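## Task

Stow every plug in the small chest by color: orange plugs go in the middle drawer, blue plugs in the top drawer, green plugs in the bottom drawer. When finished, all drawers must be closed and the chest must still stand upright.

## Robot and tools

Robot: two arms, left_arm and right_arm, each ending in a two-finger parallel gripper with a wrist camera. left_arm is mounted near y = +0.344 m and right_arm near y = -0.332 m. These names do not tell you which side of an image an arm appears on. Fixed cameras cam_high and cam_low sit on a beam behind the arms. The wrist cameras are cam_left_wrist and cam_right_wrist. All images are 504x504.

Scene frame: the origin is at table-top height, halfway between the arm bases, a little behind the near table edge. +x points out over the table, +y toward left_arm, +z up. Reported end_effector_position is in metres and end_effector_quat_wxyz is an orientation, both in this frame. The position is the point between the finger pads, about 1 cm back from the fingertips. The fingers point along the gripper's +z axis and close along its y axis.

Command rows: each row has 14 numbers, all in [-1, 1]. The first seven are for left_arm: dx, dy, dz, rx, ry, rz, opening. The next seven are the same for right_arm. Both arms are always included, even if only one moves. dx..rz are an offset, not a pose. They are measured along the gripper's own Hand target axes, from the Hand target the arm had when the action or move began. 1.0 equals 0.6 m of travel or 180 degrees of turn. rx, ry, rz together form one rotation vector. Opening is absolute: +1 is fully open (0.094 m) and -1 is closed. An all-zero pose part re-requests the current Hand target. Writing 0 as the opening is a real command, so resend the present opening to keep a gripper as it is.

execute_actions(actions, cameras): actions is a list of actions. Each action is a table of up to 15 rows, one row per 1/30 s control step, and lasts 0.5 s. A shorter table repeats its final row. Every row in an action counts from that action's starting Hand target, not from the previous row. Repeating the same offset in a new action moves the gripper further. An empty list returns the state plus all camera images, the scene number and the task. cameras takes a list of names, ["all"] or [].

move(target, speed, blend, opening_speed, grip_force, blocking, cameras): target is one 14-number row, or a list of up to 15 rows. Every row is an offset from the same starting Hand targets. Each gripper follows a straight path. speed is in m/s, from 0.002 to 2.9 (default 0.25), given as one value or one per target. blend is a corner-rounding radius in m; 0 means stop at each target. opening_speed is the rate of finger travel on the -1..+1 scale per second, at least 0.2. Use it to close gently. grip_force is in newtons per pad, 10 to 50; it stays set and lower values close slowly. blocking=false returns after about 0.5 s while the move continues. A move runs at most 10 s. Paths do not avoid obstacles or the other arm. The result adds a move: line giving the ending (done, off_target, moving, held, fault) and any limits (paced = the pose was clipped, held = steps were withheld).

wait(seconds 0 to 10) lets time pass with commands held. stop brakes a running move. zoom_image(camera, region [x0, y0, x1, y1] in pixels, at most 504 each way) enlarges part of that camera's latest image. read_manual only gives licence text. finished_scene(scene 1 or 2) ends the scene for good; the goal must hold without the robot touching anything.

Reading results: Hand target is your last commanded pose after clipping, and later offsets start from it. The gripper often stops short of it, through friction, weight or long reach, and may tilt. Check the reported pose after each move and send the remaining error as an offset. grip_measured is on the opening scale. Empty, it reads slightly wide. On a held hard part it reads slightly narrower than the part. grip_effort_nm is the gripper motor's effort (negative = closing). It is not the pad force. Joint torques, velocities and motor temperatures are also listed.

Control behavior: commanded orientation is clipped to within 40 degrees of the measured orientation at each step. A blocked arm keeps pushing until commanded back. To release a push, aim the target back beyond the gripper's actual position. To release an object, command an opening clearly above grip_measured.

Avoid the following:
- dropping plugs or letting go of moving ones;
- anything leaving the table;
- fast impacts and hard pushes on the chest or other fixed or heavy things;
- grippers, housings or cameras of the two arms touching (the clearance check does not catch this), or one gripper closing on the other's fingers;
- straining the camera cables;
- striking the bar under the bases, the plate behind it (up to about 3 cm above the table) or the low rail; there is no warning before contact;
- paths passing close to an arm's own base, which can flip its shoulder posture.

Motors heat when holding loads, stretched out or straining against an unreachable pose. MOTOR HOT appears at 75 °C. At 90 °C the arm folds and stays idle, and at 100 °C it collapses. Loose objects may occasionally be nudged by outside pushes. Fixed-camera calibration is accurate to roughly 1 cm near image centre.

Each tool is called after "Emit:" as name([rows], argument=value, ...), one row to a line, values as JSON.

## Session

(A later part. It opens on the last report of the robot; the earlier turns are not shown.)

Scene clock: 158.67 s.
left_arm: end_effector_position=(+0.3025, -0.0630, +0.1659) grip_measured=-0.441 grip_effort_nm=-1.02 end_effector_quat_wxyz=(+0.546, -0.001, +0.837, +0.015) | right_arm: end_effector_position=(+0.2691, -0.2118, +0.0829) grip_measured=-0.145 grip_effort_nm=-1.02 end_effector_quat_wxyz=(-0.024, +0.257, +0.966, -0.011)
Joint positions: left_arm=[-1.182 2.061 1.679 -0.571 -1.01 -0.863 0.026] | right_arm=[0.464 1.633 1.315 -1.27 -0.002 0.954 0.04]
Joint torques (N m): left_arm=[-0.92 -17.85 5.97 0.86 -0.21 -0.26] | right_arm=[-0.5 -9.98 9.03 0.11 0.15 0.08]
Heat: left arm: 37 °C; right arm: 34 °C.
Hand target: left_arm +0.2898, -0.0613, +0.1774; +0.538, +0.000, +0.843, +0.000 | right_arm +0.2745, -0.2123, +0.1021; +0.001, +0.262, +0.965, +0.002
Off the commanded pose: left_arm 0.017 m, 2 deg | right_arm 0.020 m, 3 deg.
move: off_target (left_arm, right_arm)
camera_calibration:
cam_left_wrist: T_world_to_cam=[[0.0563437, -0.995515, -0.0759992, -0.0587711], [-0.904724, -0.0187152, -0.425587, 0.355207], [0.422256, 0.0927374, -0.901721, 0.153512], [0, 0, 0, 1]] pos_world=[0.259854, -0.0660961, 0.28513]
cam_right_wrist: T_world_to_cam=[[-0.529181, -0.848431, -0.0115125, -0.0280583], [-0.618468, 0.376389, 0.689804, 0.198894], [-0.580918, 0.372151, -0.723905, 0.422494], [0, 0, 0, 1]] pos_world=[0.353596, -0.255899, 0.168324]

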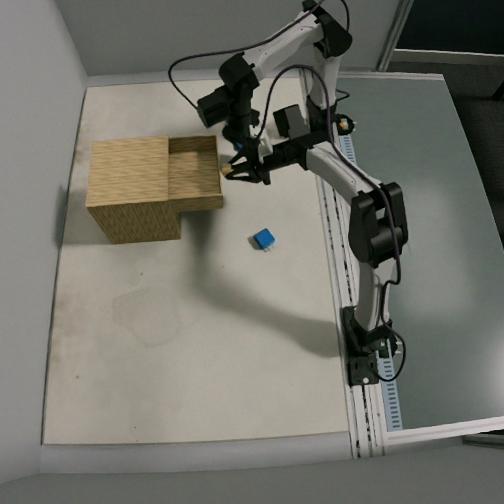

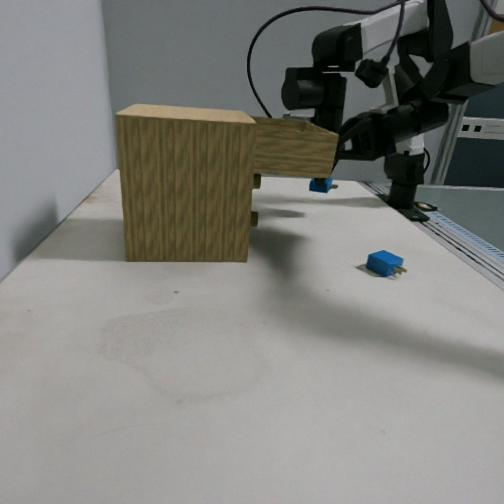

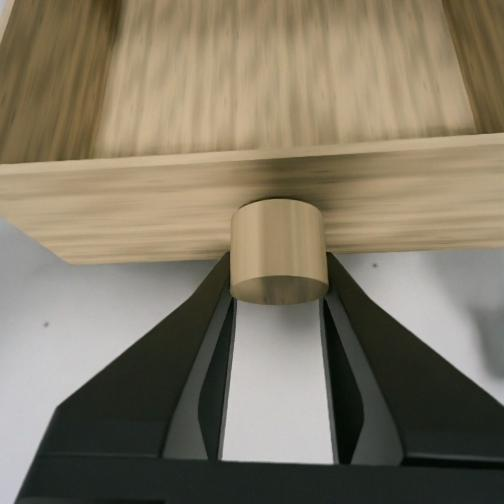

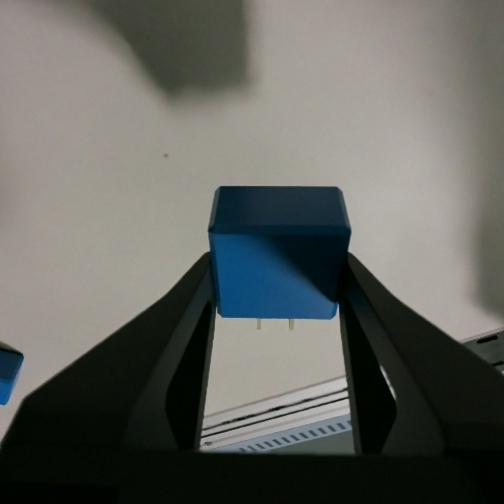

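Emit:
move([
  [0,0,0,0,0,0,0.2,0,0,-0.05,0,0,0,-0.4],
  [0.004,0,-0.127,0,0,0,0.2,0,0,-0.15,0,0,0,-0.4],
  [-0.027,0.433,-0.178,0,0,0,0.2,0,0,-0.28,0,0,0,-0.4],
  [-0.027,0.433,-0.178,0,0,0,0.2,0.0155,0.407,-0.28,-0.174,-0.1,-0.651,-0.4],
  [-0.027,0.433,-0.178,0,0,0,0.2,0.0155,0.407,-0.158,-0.174,-0.1,-0.651,-0.4],
], speed=[0.1,0.2,0.35,0.35,0.13], blend=[0,0.03,0.05,0.01,0], opening_speed=1.5, cameras=["all"])

Scene clock: 168.33 s.
left_arm: end_effector_position=(+0.1984, +0.1981, +0.2365) grip_measured=+0.197 grip_effort_nm=0.14 end_effector_quat_wxyz=(+0.537, +0.003, +0.844, +0.000) | right_arm: end_effector_position=(+0.3925, -0.0022, +0.2195) grip_measured=-0.145 grip_effort_nm=-1.02 end_effector_quat_wxyz=(-0.224, +0.673, -0.682, -0.175)
Joint positions: left_arm=[-1.159 0.924 0.916 -0.906 -0.96 -0.829 0.056] | right_arm=[0.608 2.305 2.719 -1.556 -0.414 -0.898 0.04]
Joint torques (N m): left_arm=[1.26 -2.11 6.49 1.49 -0.28 0.06] | right_arm=[0.5 -8.51 3.99 0.95 -0.25 -0.11]
Motor temperatures (°C): left_arm=[18 39 30 24 19 21 21] | right_arm=[19 33 31 22 16 20 21]
Heat: left arm: 39 °C; right arm: 33 °C.
Hand target: left_arm +0.2000, +0.1987, +0.2371; +0.538, +0.000, +0.843, +0.000 | right_arm +0.3894, +0.0029, +0.1980; -0.185, +0.684, -0.682, -0.183
Off the commanded pose: left_arm 0.002 m, 0 deg | right_arm 0.022 m, 5 deg.
joint sent to its limit (right arm) — joint 4 (wrist pitch), lower limit. The joint targets still meet the commanded pose.
move: off_target (right_arm)
camera_calibration:
cam_left_wrist: T_world_to_cam=[[0.0331444, -0.997913, -0.0554124, 0.212604], [-0.914495, -0.00791153, -0.404519, 0.290784], [0.403237, 0.0640819, -0.912849, 0.249015], [0, 0, 0, 1]] pos_world=[0.158462, 0.198503, 0.356721]
cam_right_wrist: T_world_to_cam=[[0.999299, -0.0373118, 0.0028955, -0.384602], [-0.0373362, -0.98867, 0.145387, -0.00934798], [-0.00256197, -0.145393, -0.989371, 0.345151], [0, 0, 0, 1]] pos_world=[0.384867, 0.0265905, 0.343955]

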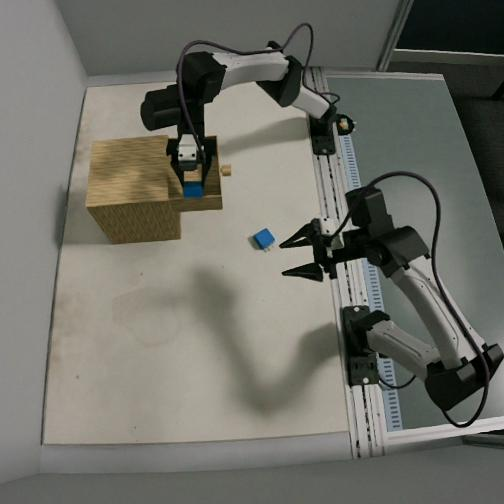

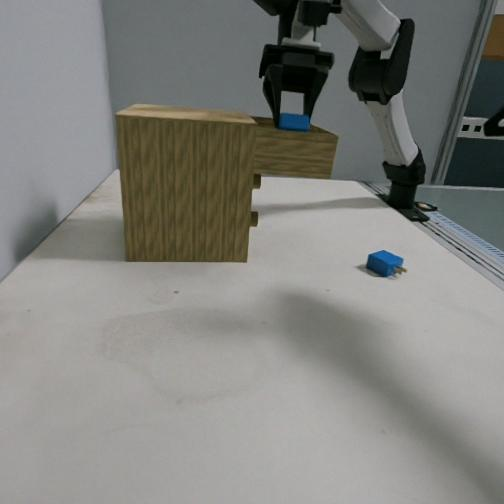

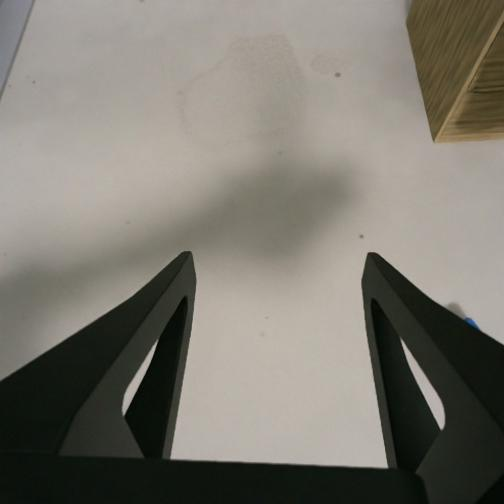

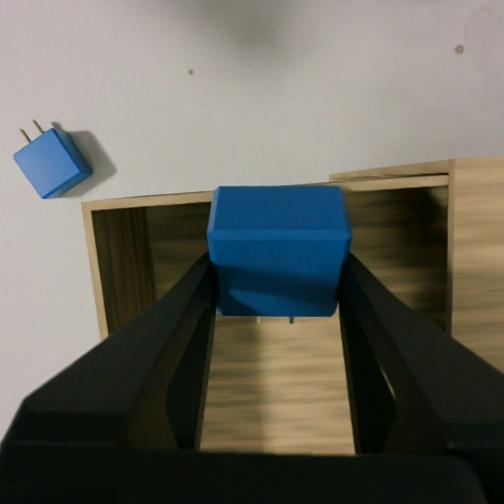

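Emit:
move([
  [0,0,0,0,0,0,0.2,-0.003,0,-0.063,0,0,0,-0.4],
  [0,0,0,0,0,0,0.2,0.023,0,-0.0133,0,0,0,-0.4],
], speed=0.1, cameras=["cam_low","cam_right_wrist","cam_high"])

Scene clock: 171.57 s.
left_arm: end_effector_position=(+0.1984, +0.1981, +0.2365) grip_measured=+0.197 grip_effort_nm=0.14 end_effector_quat_wxyz=(+0.537, +0.003, +0.844, +0.000) | right_arm: end_effector_position=(+0.3908, -0.0124, +0.1967) grip_measured=-0.145 grip_effort_nm=-1.02 end_effector_quat_wxyz=(-0.190, +0.679, -0.685, -0.184)
Joint positions: left_arm=[-1.159 0.924 0.916 -0.906 -0.96 -0.829 0.056] | right_arm=[0.587 2.301 2.633 -1.56 -0.427 -0.939 0.04]
Joint torques (N m): left_arm=[0.96 -1.95 6.45 1.52 -0.3 0.05] | right_arm=[-0.23 -11.74 5.81 0.84 -0.21 -0.07]
Heat: left arm: 38 °C; right arm: 33 °C.
Hand target: left_arm +0.2000, +0.1987, +0.2371; +0.538, +0.000, +0.843, +0.000 | right_arm +0.3894, -0.0131, +0.1980; -0.185, +0.684, -0.682, -0.183
Off the commanded pose: left_arm 0.002 m, 0 deg | right_arm 0.002 m, 1 deg.
joint sent to its limit (right arm) — joint 4 (wrist pitch), lower limit. The joint targets still meet the commanded pose.
move: done
camera_calibration:
cam_right_wrist: T_world_to_cam=[[0.998393, -0.0184252, -0.0535974, -0.3716], [-0.00827173, -0.982925, 0.183819, -0.0350861], [-0.0560691, -0.18308, -0.981498, 0.339974], [0, 0, 0, 1]] pos_world=[0.389775, 0.0209087, 0.320217]
Images, in order (width x height): cam_high 504x504, cam_low 504x504, cam_right_wrist 504x504.

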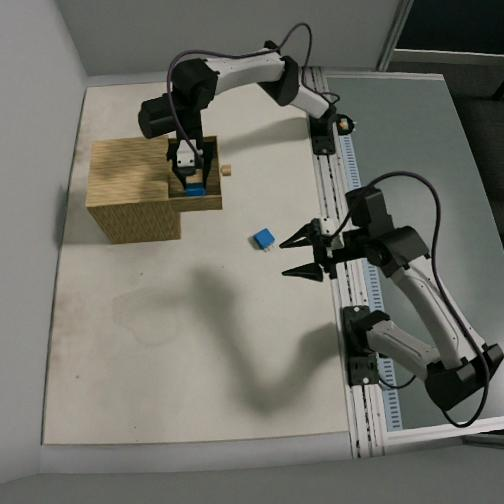

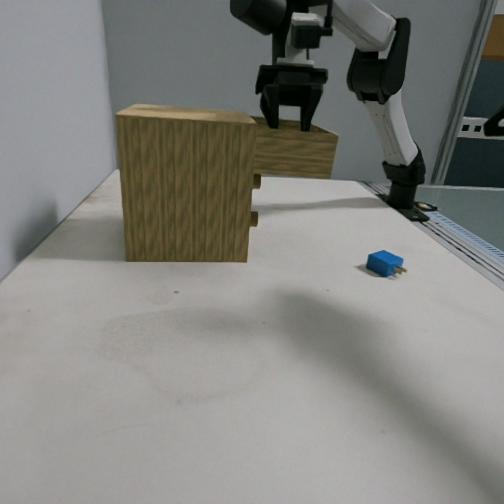

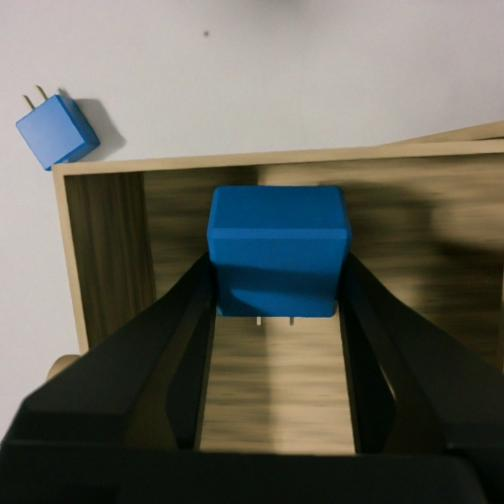

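Emit:
move([
  [0,0.217,0,0,0,0,0.2,0.008,0,0.0145,0,0,0,-0.4],
  [0,0.217,0,0,0,0,0.2,0.008,0,0.0145,0,0,0,0.0],
  [0,0.217,0,0,0,0,0.2,-0.075,0,-0.13,0,0,0,0.0],
  [0,0.217,0,0,0,0,0.2,-0.11,0.217,-0.09,-0.045,0.162,-0.168,0.0],
  [0,0.217,0,0,0,0,0.2,-0.021,0.258,0.191,-0.045,0.162,-0.168,0.3],
], speed=[0.2,0.1,0.2,0.35,0.25], blend=[0,0,0.02,0.03,0], opening_speed=1.2, cameras=["all"])

Scene clock: 180.30 s.
left_arm: end_effector_position=(+0.1969, +0.3300, +0.2292) grip_measured=+0.198 grip_effort_nm=0.14 end_effector_quat_wxyz=(+0.523, -0.004, +0.852, +0.003) | right_arm: end_effector_position=(+0.2355, +0.0526, +0.1011) grip_measured=+0.298 grip_effort_nm=0.10 end_effector_quat_wxyz=(-0.001, +0.870, -0.492, -0.003)
Joint positions: left_arm=[-0.152 0.43 0.739 -0.819 -0.151 -0.101 0.056] | right_arm=[1.083 2.29 2.302 -1.56 0.022 -1.058 0.061]
Joint torques (N m): left_arm=[0.88 1.21 6.46 2.44 0.1 0.08] | right_arm=[0.2 -11.43 7.56 0.29 0.02 0.07]
Heat: left arm: 36 °C; right arm: 34 °C.
Hand target: left_arm +0.2001, +0.3288, +0.2370; +0.538, +0.000, +0.843, +0.000 | right_arm +0.2349, +0.0553, +0.1046; -0.003, +0.871, -0.492, +0.000
Off the commanded pose: left_arm 0.008 m, 2 deg | right_arm 0.004 m, 0 deg.
joint sent to its limit (right arm) — joint 4 (wrist pitch), lower limit. The joint targets still meet the commanded pose.
move: done
camera_calibration:
cam_left_wrist: T_world_to_cam=[[0.0457431, -0.997524, -0.0534187, 0.340778], [-0.926607, -0.0223899, -0.375364, 0.287895], [0.373239, 0.0666684, -0.925337, 0.242426], [0, 0, 0, 1]] pos_world=[0.160694, 0.330218, 0.350595]
cam_right_wrist: T_world_to_cam=[[0.874484, 0.48264, -0.0483391, -0.218191], [0.39262, -0.645793, 0.654829, -0.114689], [0.28483, -0.591616, -0.754229, 0.167551], [0, 0, 0, 1]] pos_world=[0.18811, 0.130368, 0.190926]

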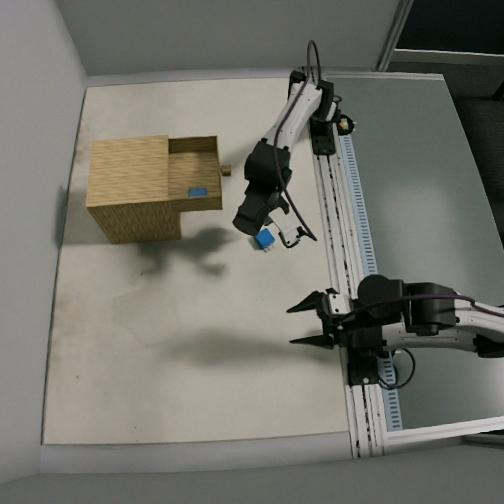

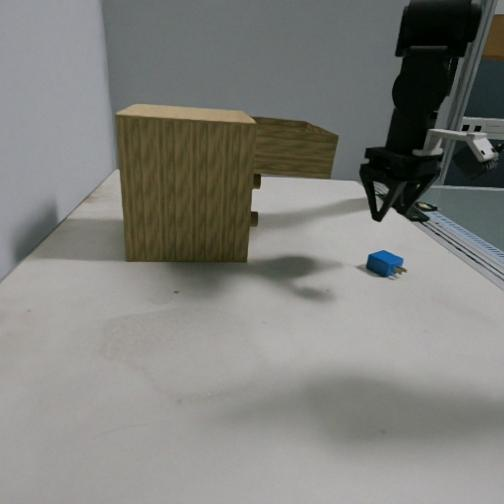

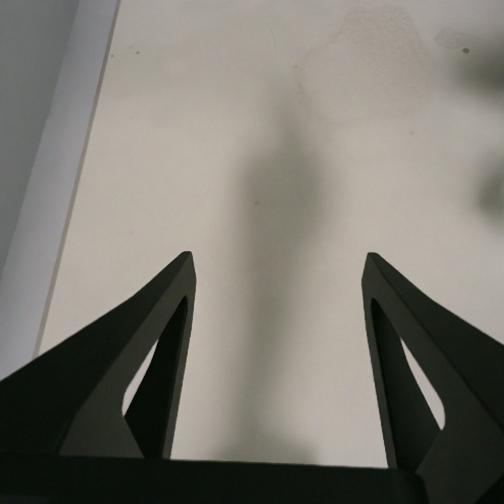

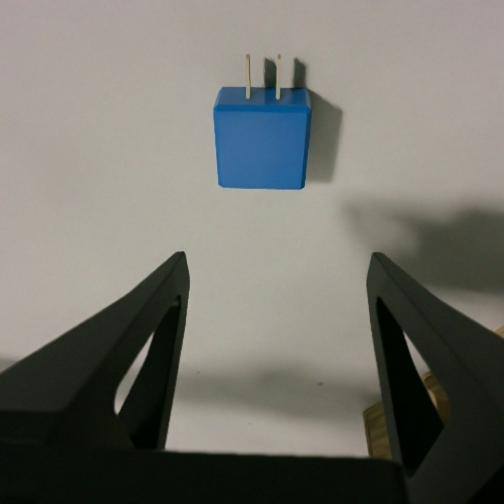

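Emit:
move([
  [0,0,0,0,0,0,0.2,-0.015,0.011,0.139,0,0,0,0.3],
  [0,0,0,0,0,0,0.2,-0.015,0.011,0.139,0,0,0,-0.4],
  [0,0,0,0,0,0,0.2,-0.015,0.011,-0.27,0,0,0,-0.4],
  [0,0,0,0,0,0,0.2,0.351,-0.137,-0.3,0.045,-0.162,0.168,-0.4],
  [0,0,0,0,0,0,0.2,0.351,-0.137,-0.17,0.045,-0.162,0.168,-0.4],
], speed=[0.15,0.1,0.25,0.25,0.13], blend=[0,0,0.03,0.01,0], opening_speed=1.2, cameras=["all"])

Scene clock: 189.43 s.
left_arm: end_effector_position=(+0.1969, +0.3300, +0.2292) grip_measured=+0.198 grip_effort_nm=0.14 end_effector_quat_wxyz=(+0.523, -0.004, +0.852, +0.003) | right_arm: end_effector_position=(+0.4155, -0.0884, +0.2068) grip_measured=-0.130 grip_effort_nm=-1.02 end_effector_quat_wxyz=(-0.207, +0.672, -0.690, -0.170)
Joint positions: left_arm=[-0.152 0.43 0.739 -0.819 -0.151 -0.101 0.056] | right_arm=[0.408 2.195 2.496 -1.563 -0.463 -1.102 0.041]
Joint torques (N m): left_arm=[1.2 1.24 6.56 2.43 0.12 0.13] | right_arm=[0.24 -10.21 6.24 0.8 -0.39 -0.08]
Motor temperatures (°C): left_arm=[18 34 30 29 19 21 21] | right_arm=[19 35 30 22 16 20 21]
Heat: left arm: 34 °C; right arm: 35 °C.
Hand target: left_arm +0.2001, +0.3288, +0.2370; +0.538, +0.000, +0.843, +0.000 | right_arm +0.4135, -0.0833, +0.2067; -0.185, +0.684, -0.682, -0.183
Off the commanded pose: left_arm 0.009 m, 2 deg | right_arm 0.005 m, 3 deg.
joint sent to its limit (right arm) — joint 4 (wrist pitch), lower limit. The joint targets are off in orientation, not in position.
move: off_target (right_arm)
camera_calibration:
cam_left_wrist: T_world_to_cam=[[0.0457431, -0.997524, -0.0534187, 0.340778], [-0.926607, -0.0223899, -0.375364, 0.287895], [0.373239, 0.0666684, -0.925337, 0.242426], [0, 0, 0, 1]] pos_world=[0.160694, 0.330218, 0.350595]
cam_right_wrist: T_world_to_cam=[[0.99884, -0.0453934, -0.0160878, -0.407399], [-0.0417689, -0.982813, 0.179815, -0.0966985], [-0.0239737, -0.178934, -0.983569, 0.324839], [0, 0, 0, 1]] pos_world=[0.410675, -0.0554049, 0.330336]

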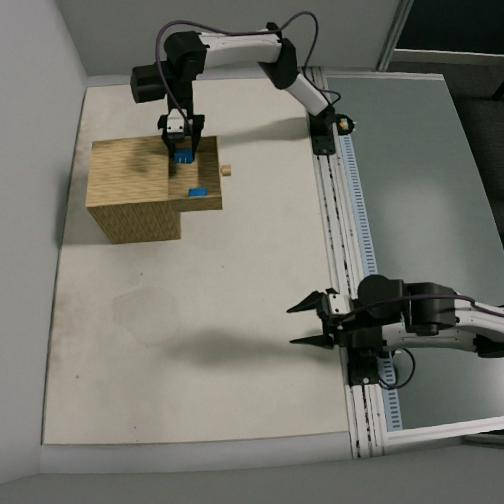

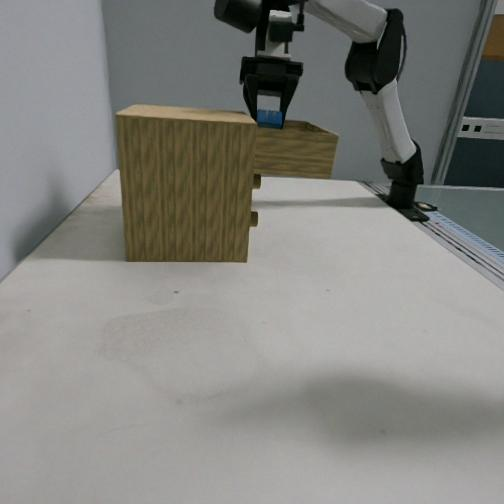

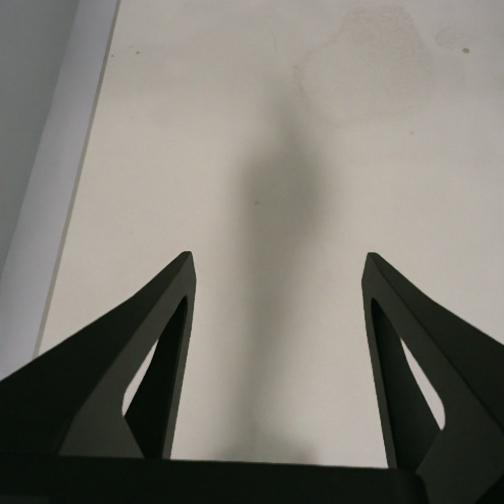

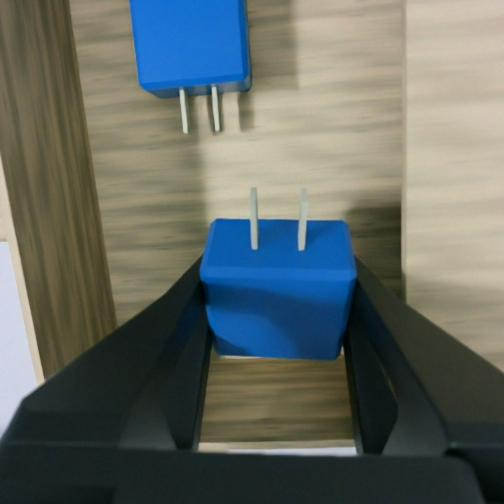

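Emit:
move([
  [0,0,0,0,0,0,-0.95,0.013,0.01,0.023,0,0,0,-0.4],
  [0,0,0,0,0,0,-0.95,0.013,0.01,0.023,0,0,0,0.0],
  [0,0,0,0,0,0,-0.95,-0.067,0.01,-0.115,0,0,0,0.0],
  [0.05,-0.645,0.097,0,0,0,-0.95,0.178,0.25,-0.257,0,0,0,0.0],
  [-0.071,-0.647,0.368,0,0,0,-0.95,0.178,0.25,-0.257,0,0,0,0.0],
], speed=[0.1,0.1,0.2,0.35,0.09], blend=[0,0,0.02,0,0], opening_speed=1.5, cameras=["all"])

Scene clock: 197.93 s.
left_arm: end_effector_position=(+0.4074, -0.0540, +0.1773) grip_measured=-0.948 grip_effort_nm=-0.12 end_effector_quat_wxyz=(+0.529, +0.009, +0.848, +0.012) | right_arm: end_effector_position=(+0.2668, -0.2542, +0.2811) grip_measured=-0.002 grip_effort_nm=0.10 end_effector_quat_wxyz=(-0.294, +0.640, -0.706, -0.076)
Joint positions: left_arm=[-0.959 2.183 1.886 -0.468 -0.824 -0.598 0.002] | right_arm=[-0.015 1.32 1.697 -1.565 -0.526 -1.423 0.047]
Joint torques (N m): left_arm=[1.44 -12.68 9.83 1.98 -0.26 0.1] | right_arm=[-0.69 -4.48 5.49 0.92 -0.43 -0.06]
Heat: left arm: 34 °C; right arm: 35 °C.
Hand target: left_arm +0.4181, -0.0595, +0.1827; +0.538, +0.000, +0.843, +0.000 | right_arm +0.2634, -0.2533, +0.2857; +0.185, -0.684, +0.682, +0.183
Off the commanded pose: left_arm 0.013 m, 2 deg | right_arm 0.006 m, 18 deg.
joint read past its limit (right arm) — joint 4 (wrist pitch), lower limit.
joint sent to its limit (right arm) — joint 4 (wrist pitch), lower limit. The joint targets are off in orientation, not in position.
move: off_target (left_arm, right_arm)
camera_calibration:
cam_left_wrist: T_world_to_cam=[[0.0345191, -0.995985, -0.0825967, -0.0448188], [-0.921577, 0.00025282, -0.388197, 0.456458], [0.386659, 0.0895194, -0.917868, 0.135857], [0, 0, 0, 1]] pos_world=[0.369678, -0.0569161, 0.298192]
cam_right_wrist: T_world_to_cam=[[0.961464, -0.176993, 0.210383, -0.352345], [-0.21139, -0.965183, 0.154064, -0.22227], [0.17579, -0.1926, -0.965403, 0.302847], [0, 0, 0, 1]] pos_world=[0.238544, -0.218566, 0.400741]

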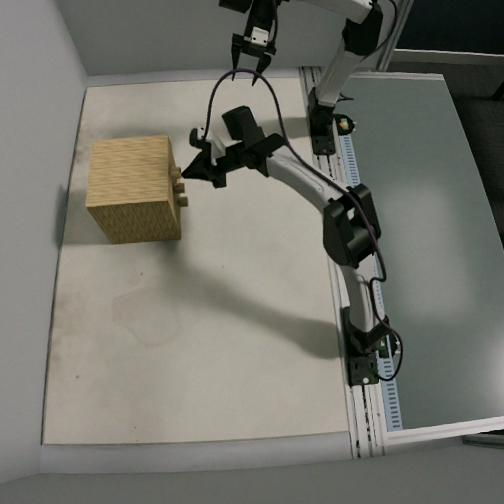

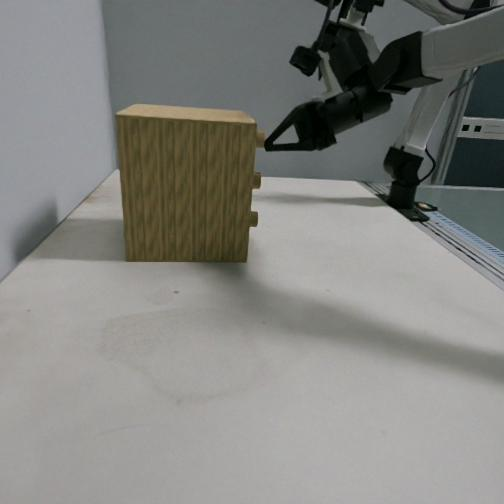

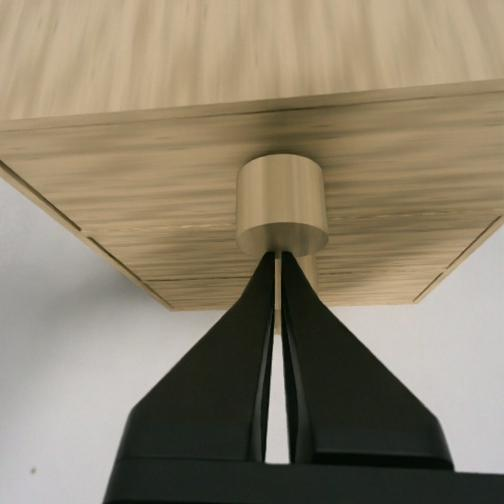

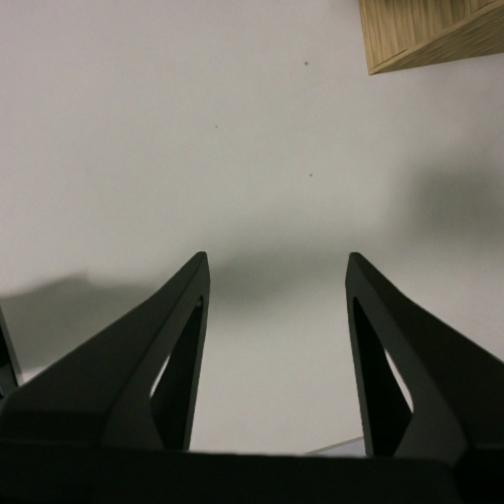

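Emit:
move(target=[0,0,-0.13,0,0,0,-0.95,0,0,0,0,0,0,0], cameras=["cam_low"])

Emit:
zoom_image(camera="cam_low", region=[100, 90, 300, 290])

Scene clock: 199.67 s.
left_arm: end_effector_position=(+0.3459, -0.0688, +0.1768) grip_measured=-0.948 grip_effort_nm=-0.12 end_effector_quat_wxyz=(+0.514, +0.033, +0.857, +0.022) | right_arm: end_effector_position=(+0.2668, -0.2542, +0.2811) grip_measured=-0.002 grip_effort_nm=0.10 end_effector_quat_wxyz=(-0.294, +0.640, -0.706, -0.076)
Joint positions: left_arm=[-1.082 2.133 1.863 -0.632 -0.878 -0.71 0.002] | right_arm=[-0.015 1.32 1.697 -1.565 -0.526 -1.423 0.047]
Joint torques (N m): left_arm=[0.95 -20.74 7.12 1.46 -0.59 -0.2] | right_arm=[-0.69 -4.48 5.48 0.91 -0.43 -0.06]
Heat: left arm: 35 °C; right arm: 35 °C.
Hand target: left_arm +0.3474, -0.0595, +0.2155; +0.538, +0.000, +0.843, +0.000 | right_arm +0.2634, -0.2533, +0.2857; +0.185, -0.684, +0.682, +0.183
Off the commanded pose: left_arm 0.040 m, 6 deg | right_arm 0.006 m, 18 deg.
joint read past its limit (right arm) — joint 4 (wrist pitch), lower limit.
joint sent to its limit (right arm) — joint 4 (wrist pitch), lower limit. The joint targets are off in orientation, not in position.
move: off_target (left_arm, right_arm)
Images, in order (width x height): cam_low 504x504.

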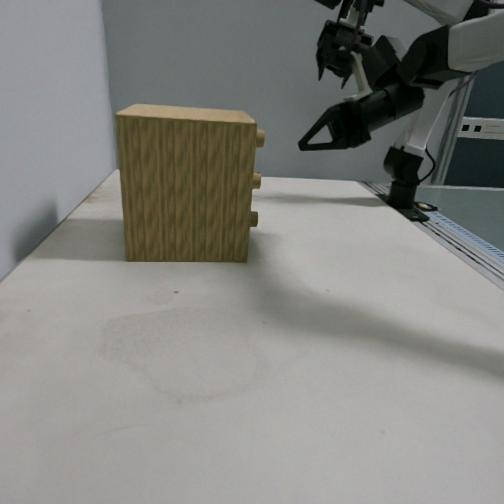

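Scaled by 2.520 from the camera's 504x504 image, which has a finer 720x720 frame.

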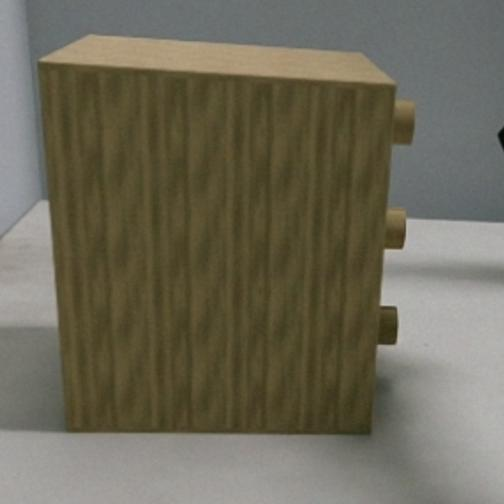

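Emit:
finished_scene(scene=1)

The scene is finished: the task was done.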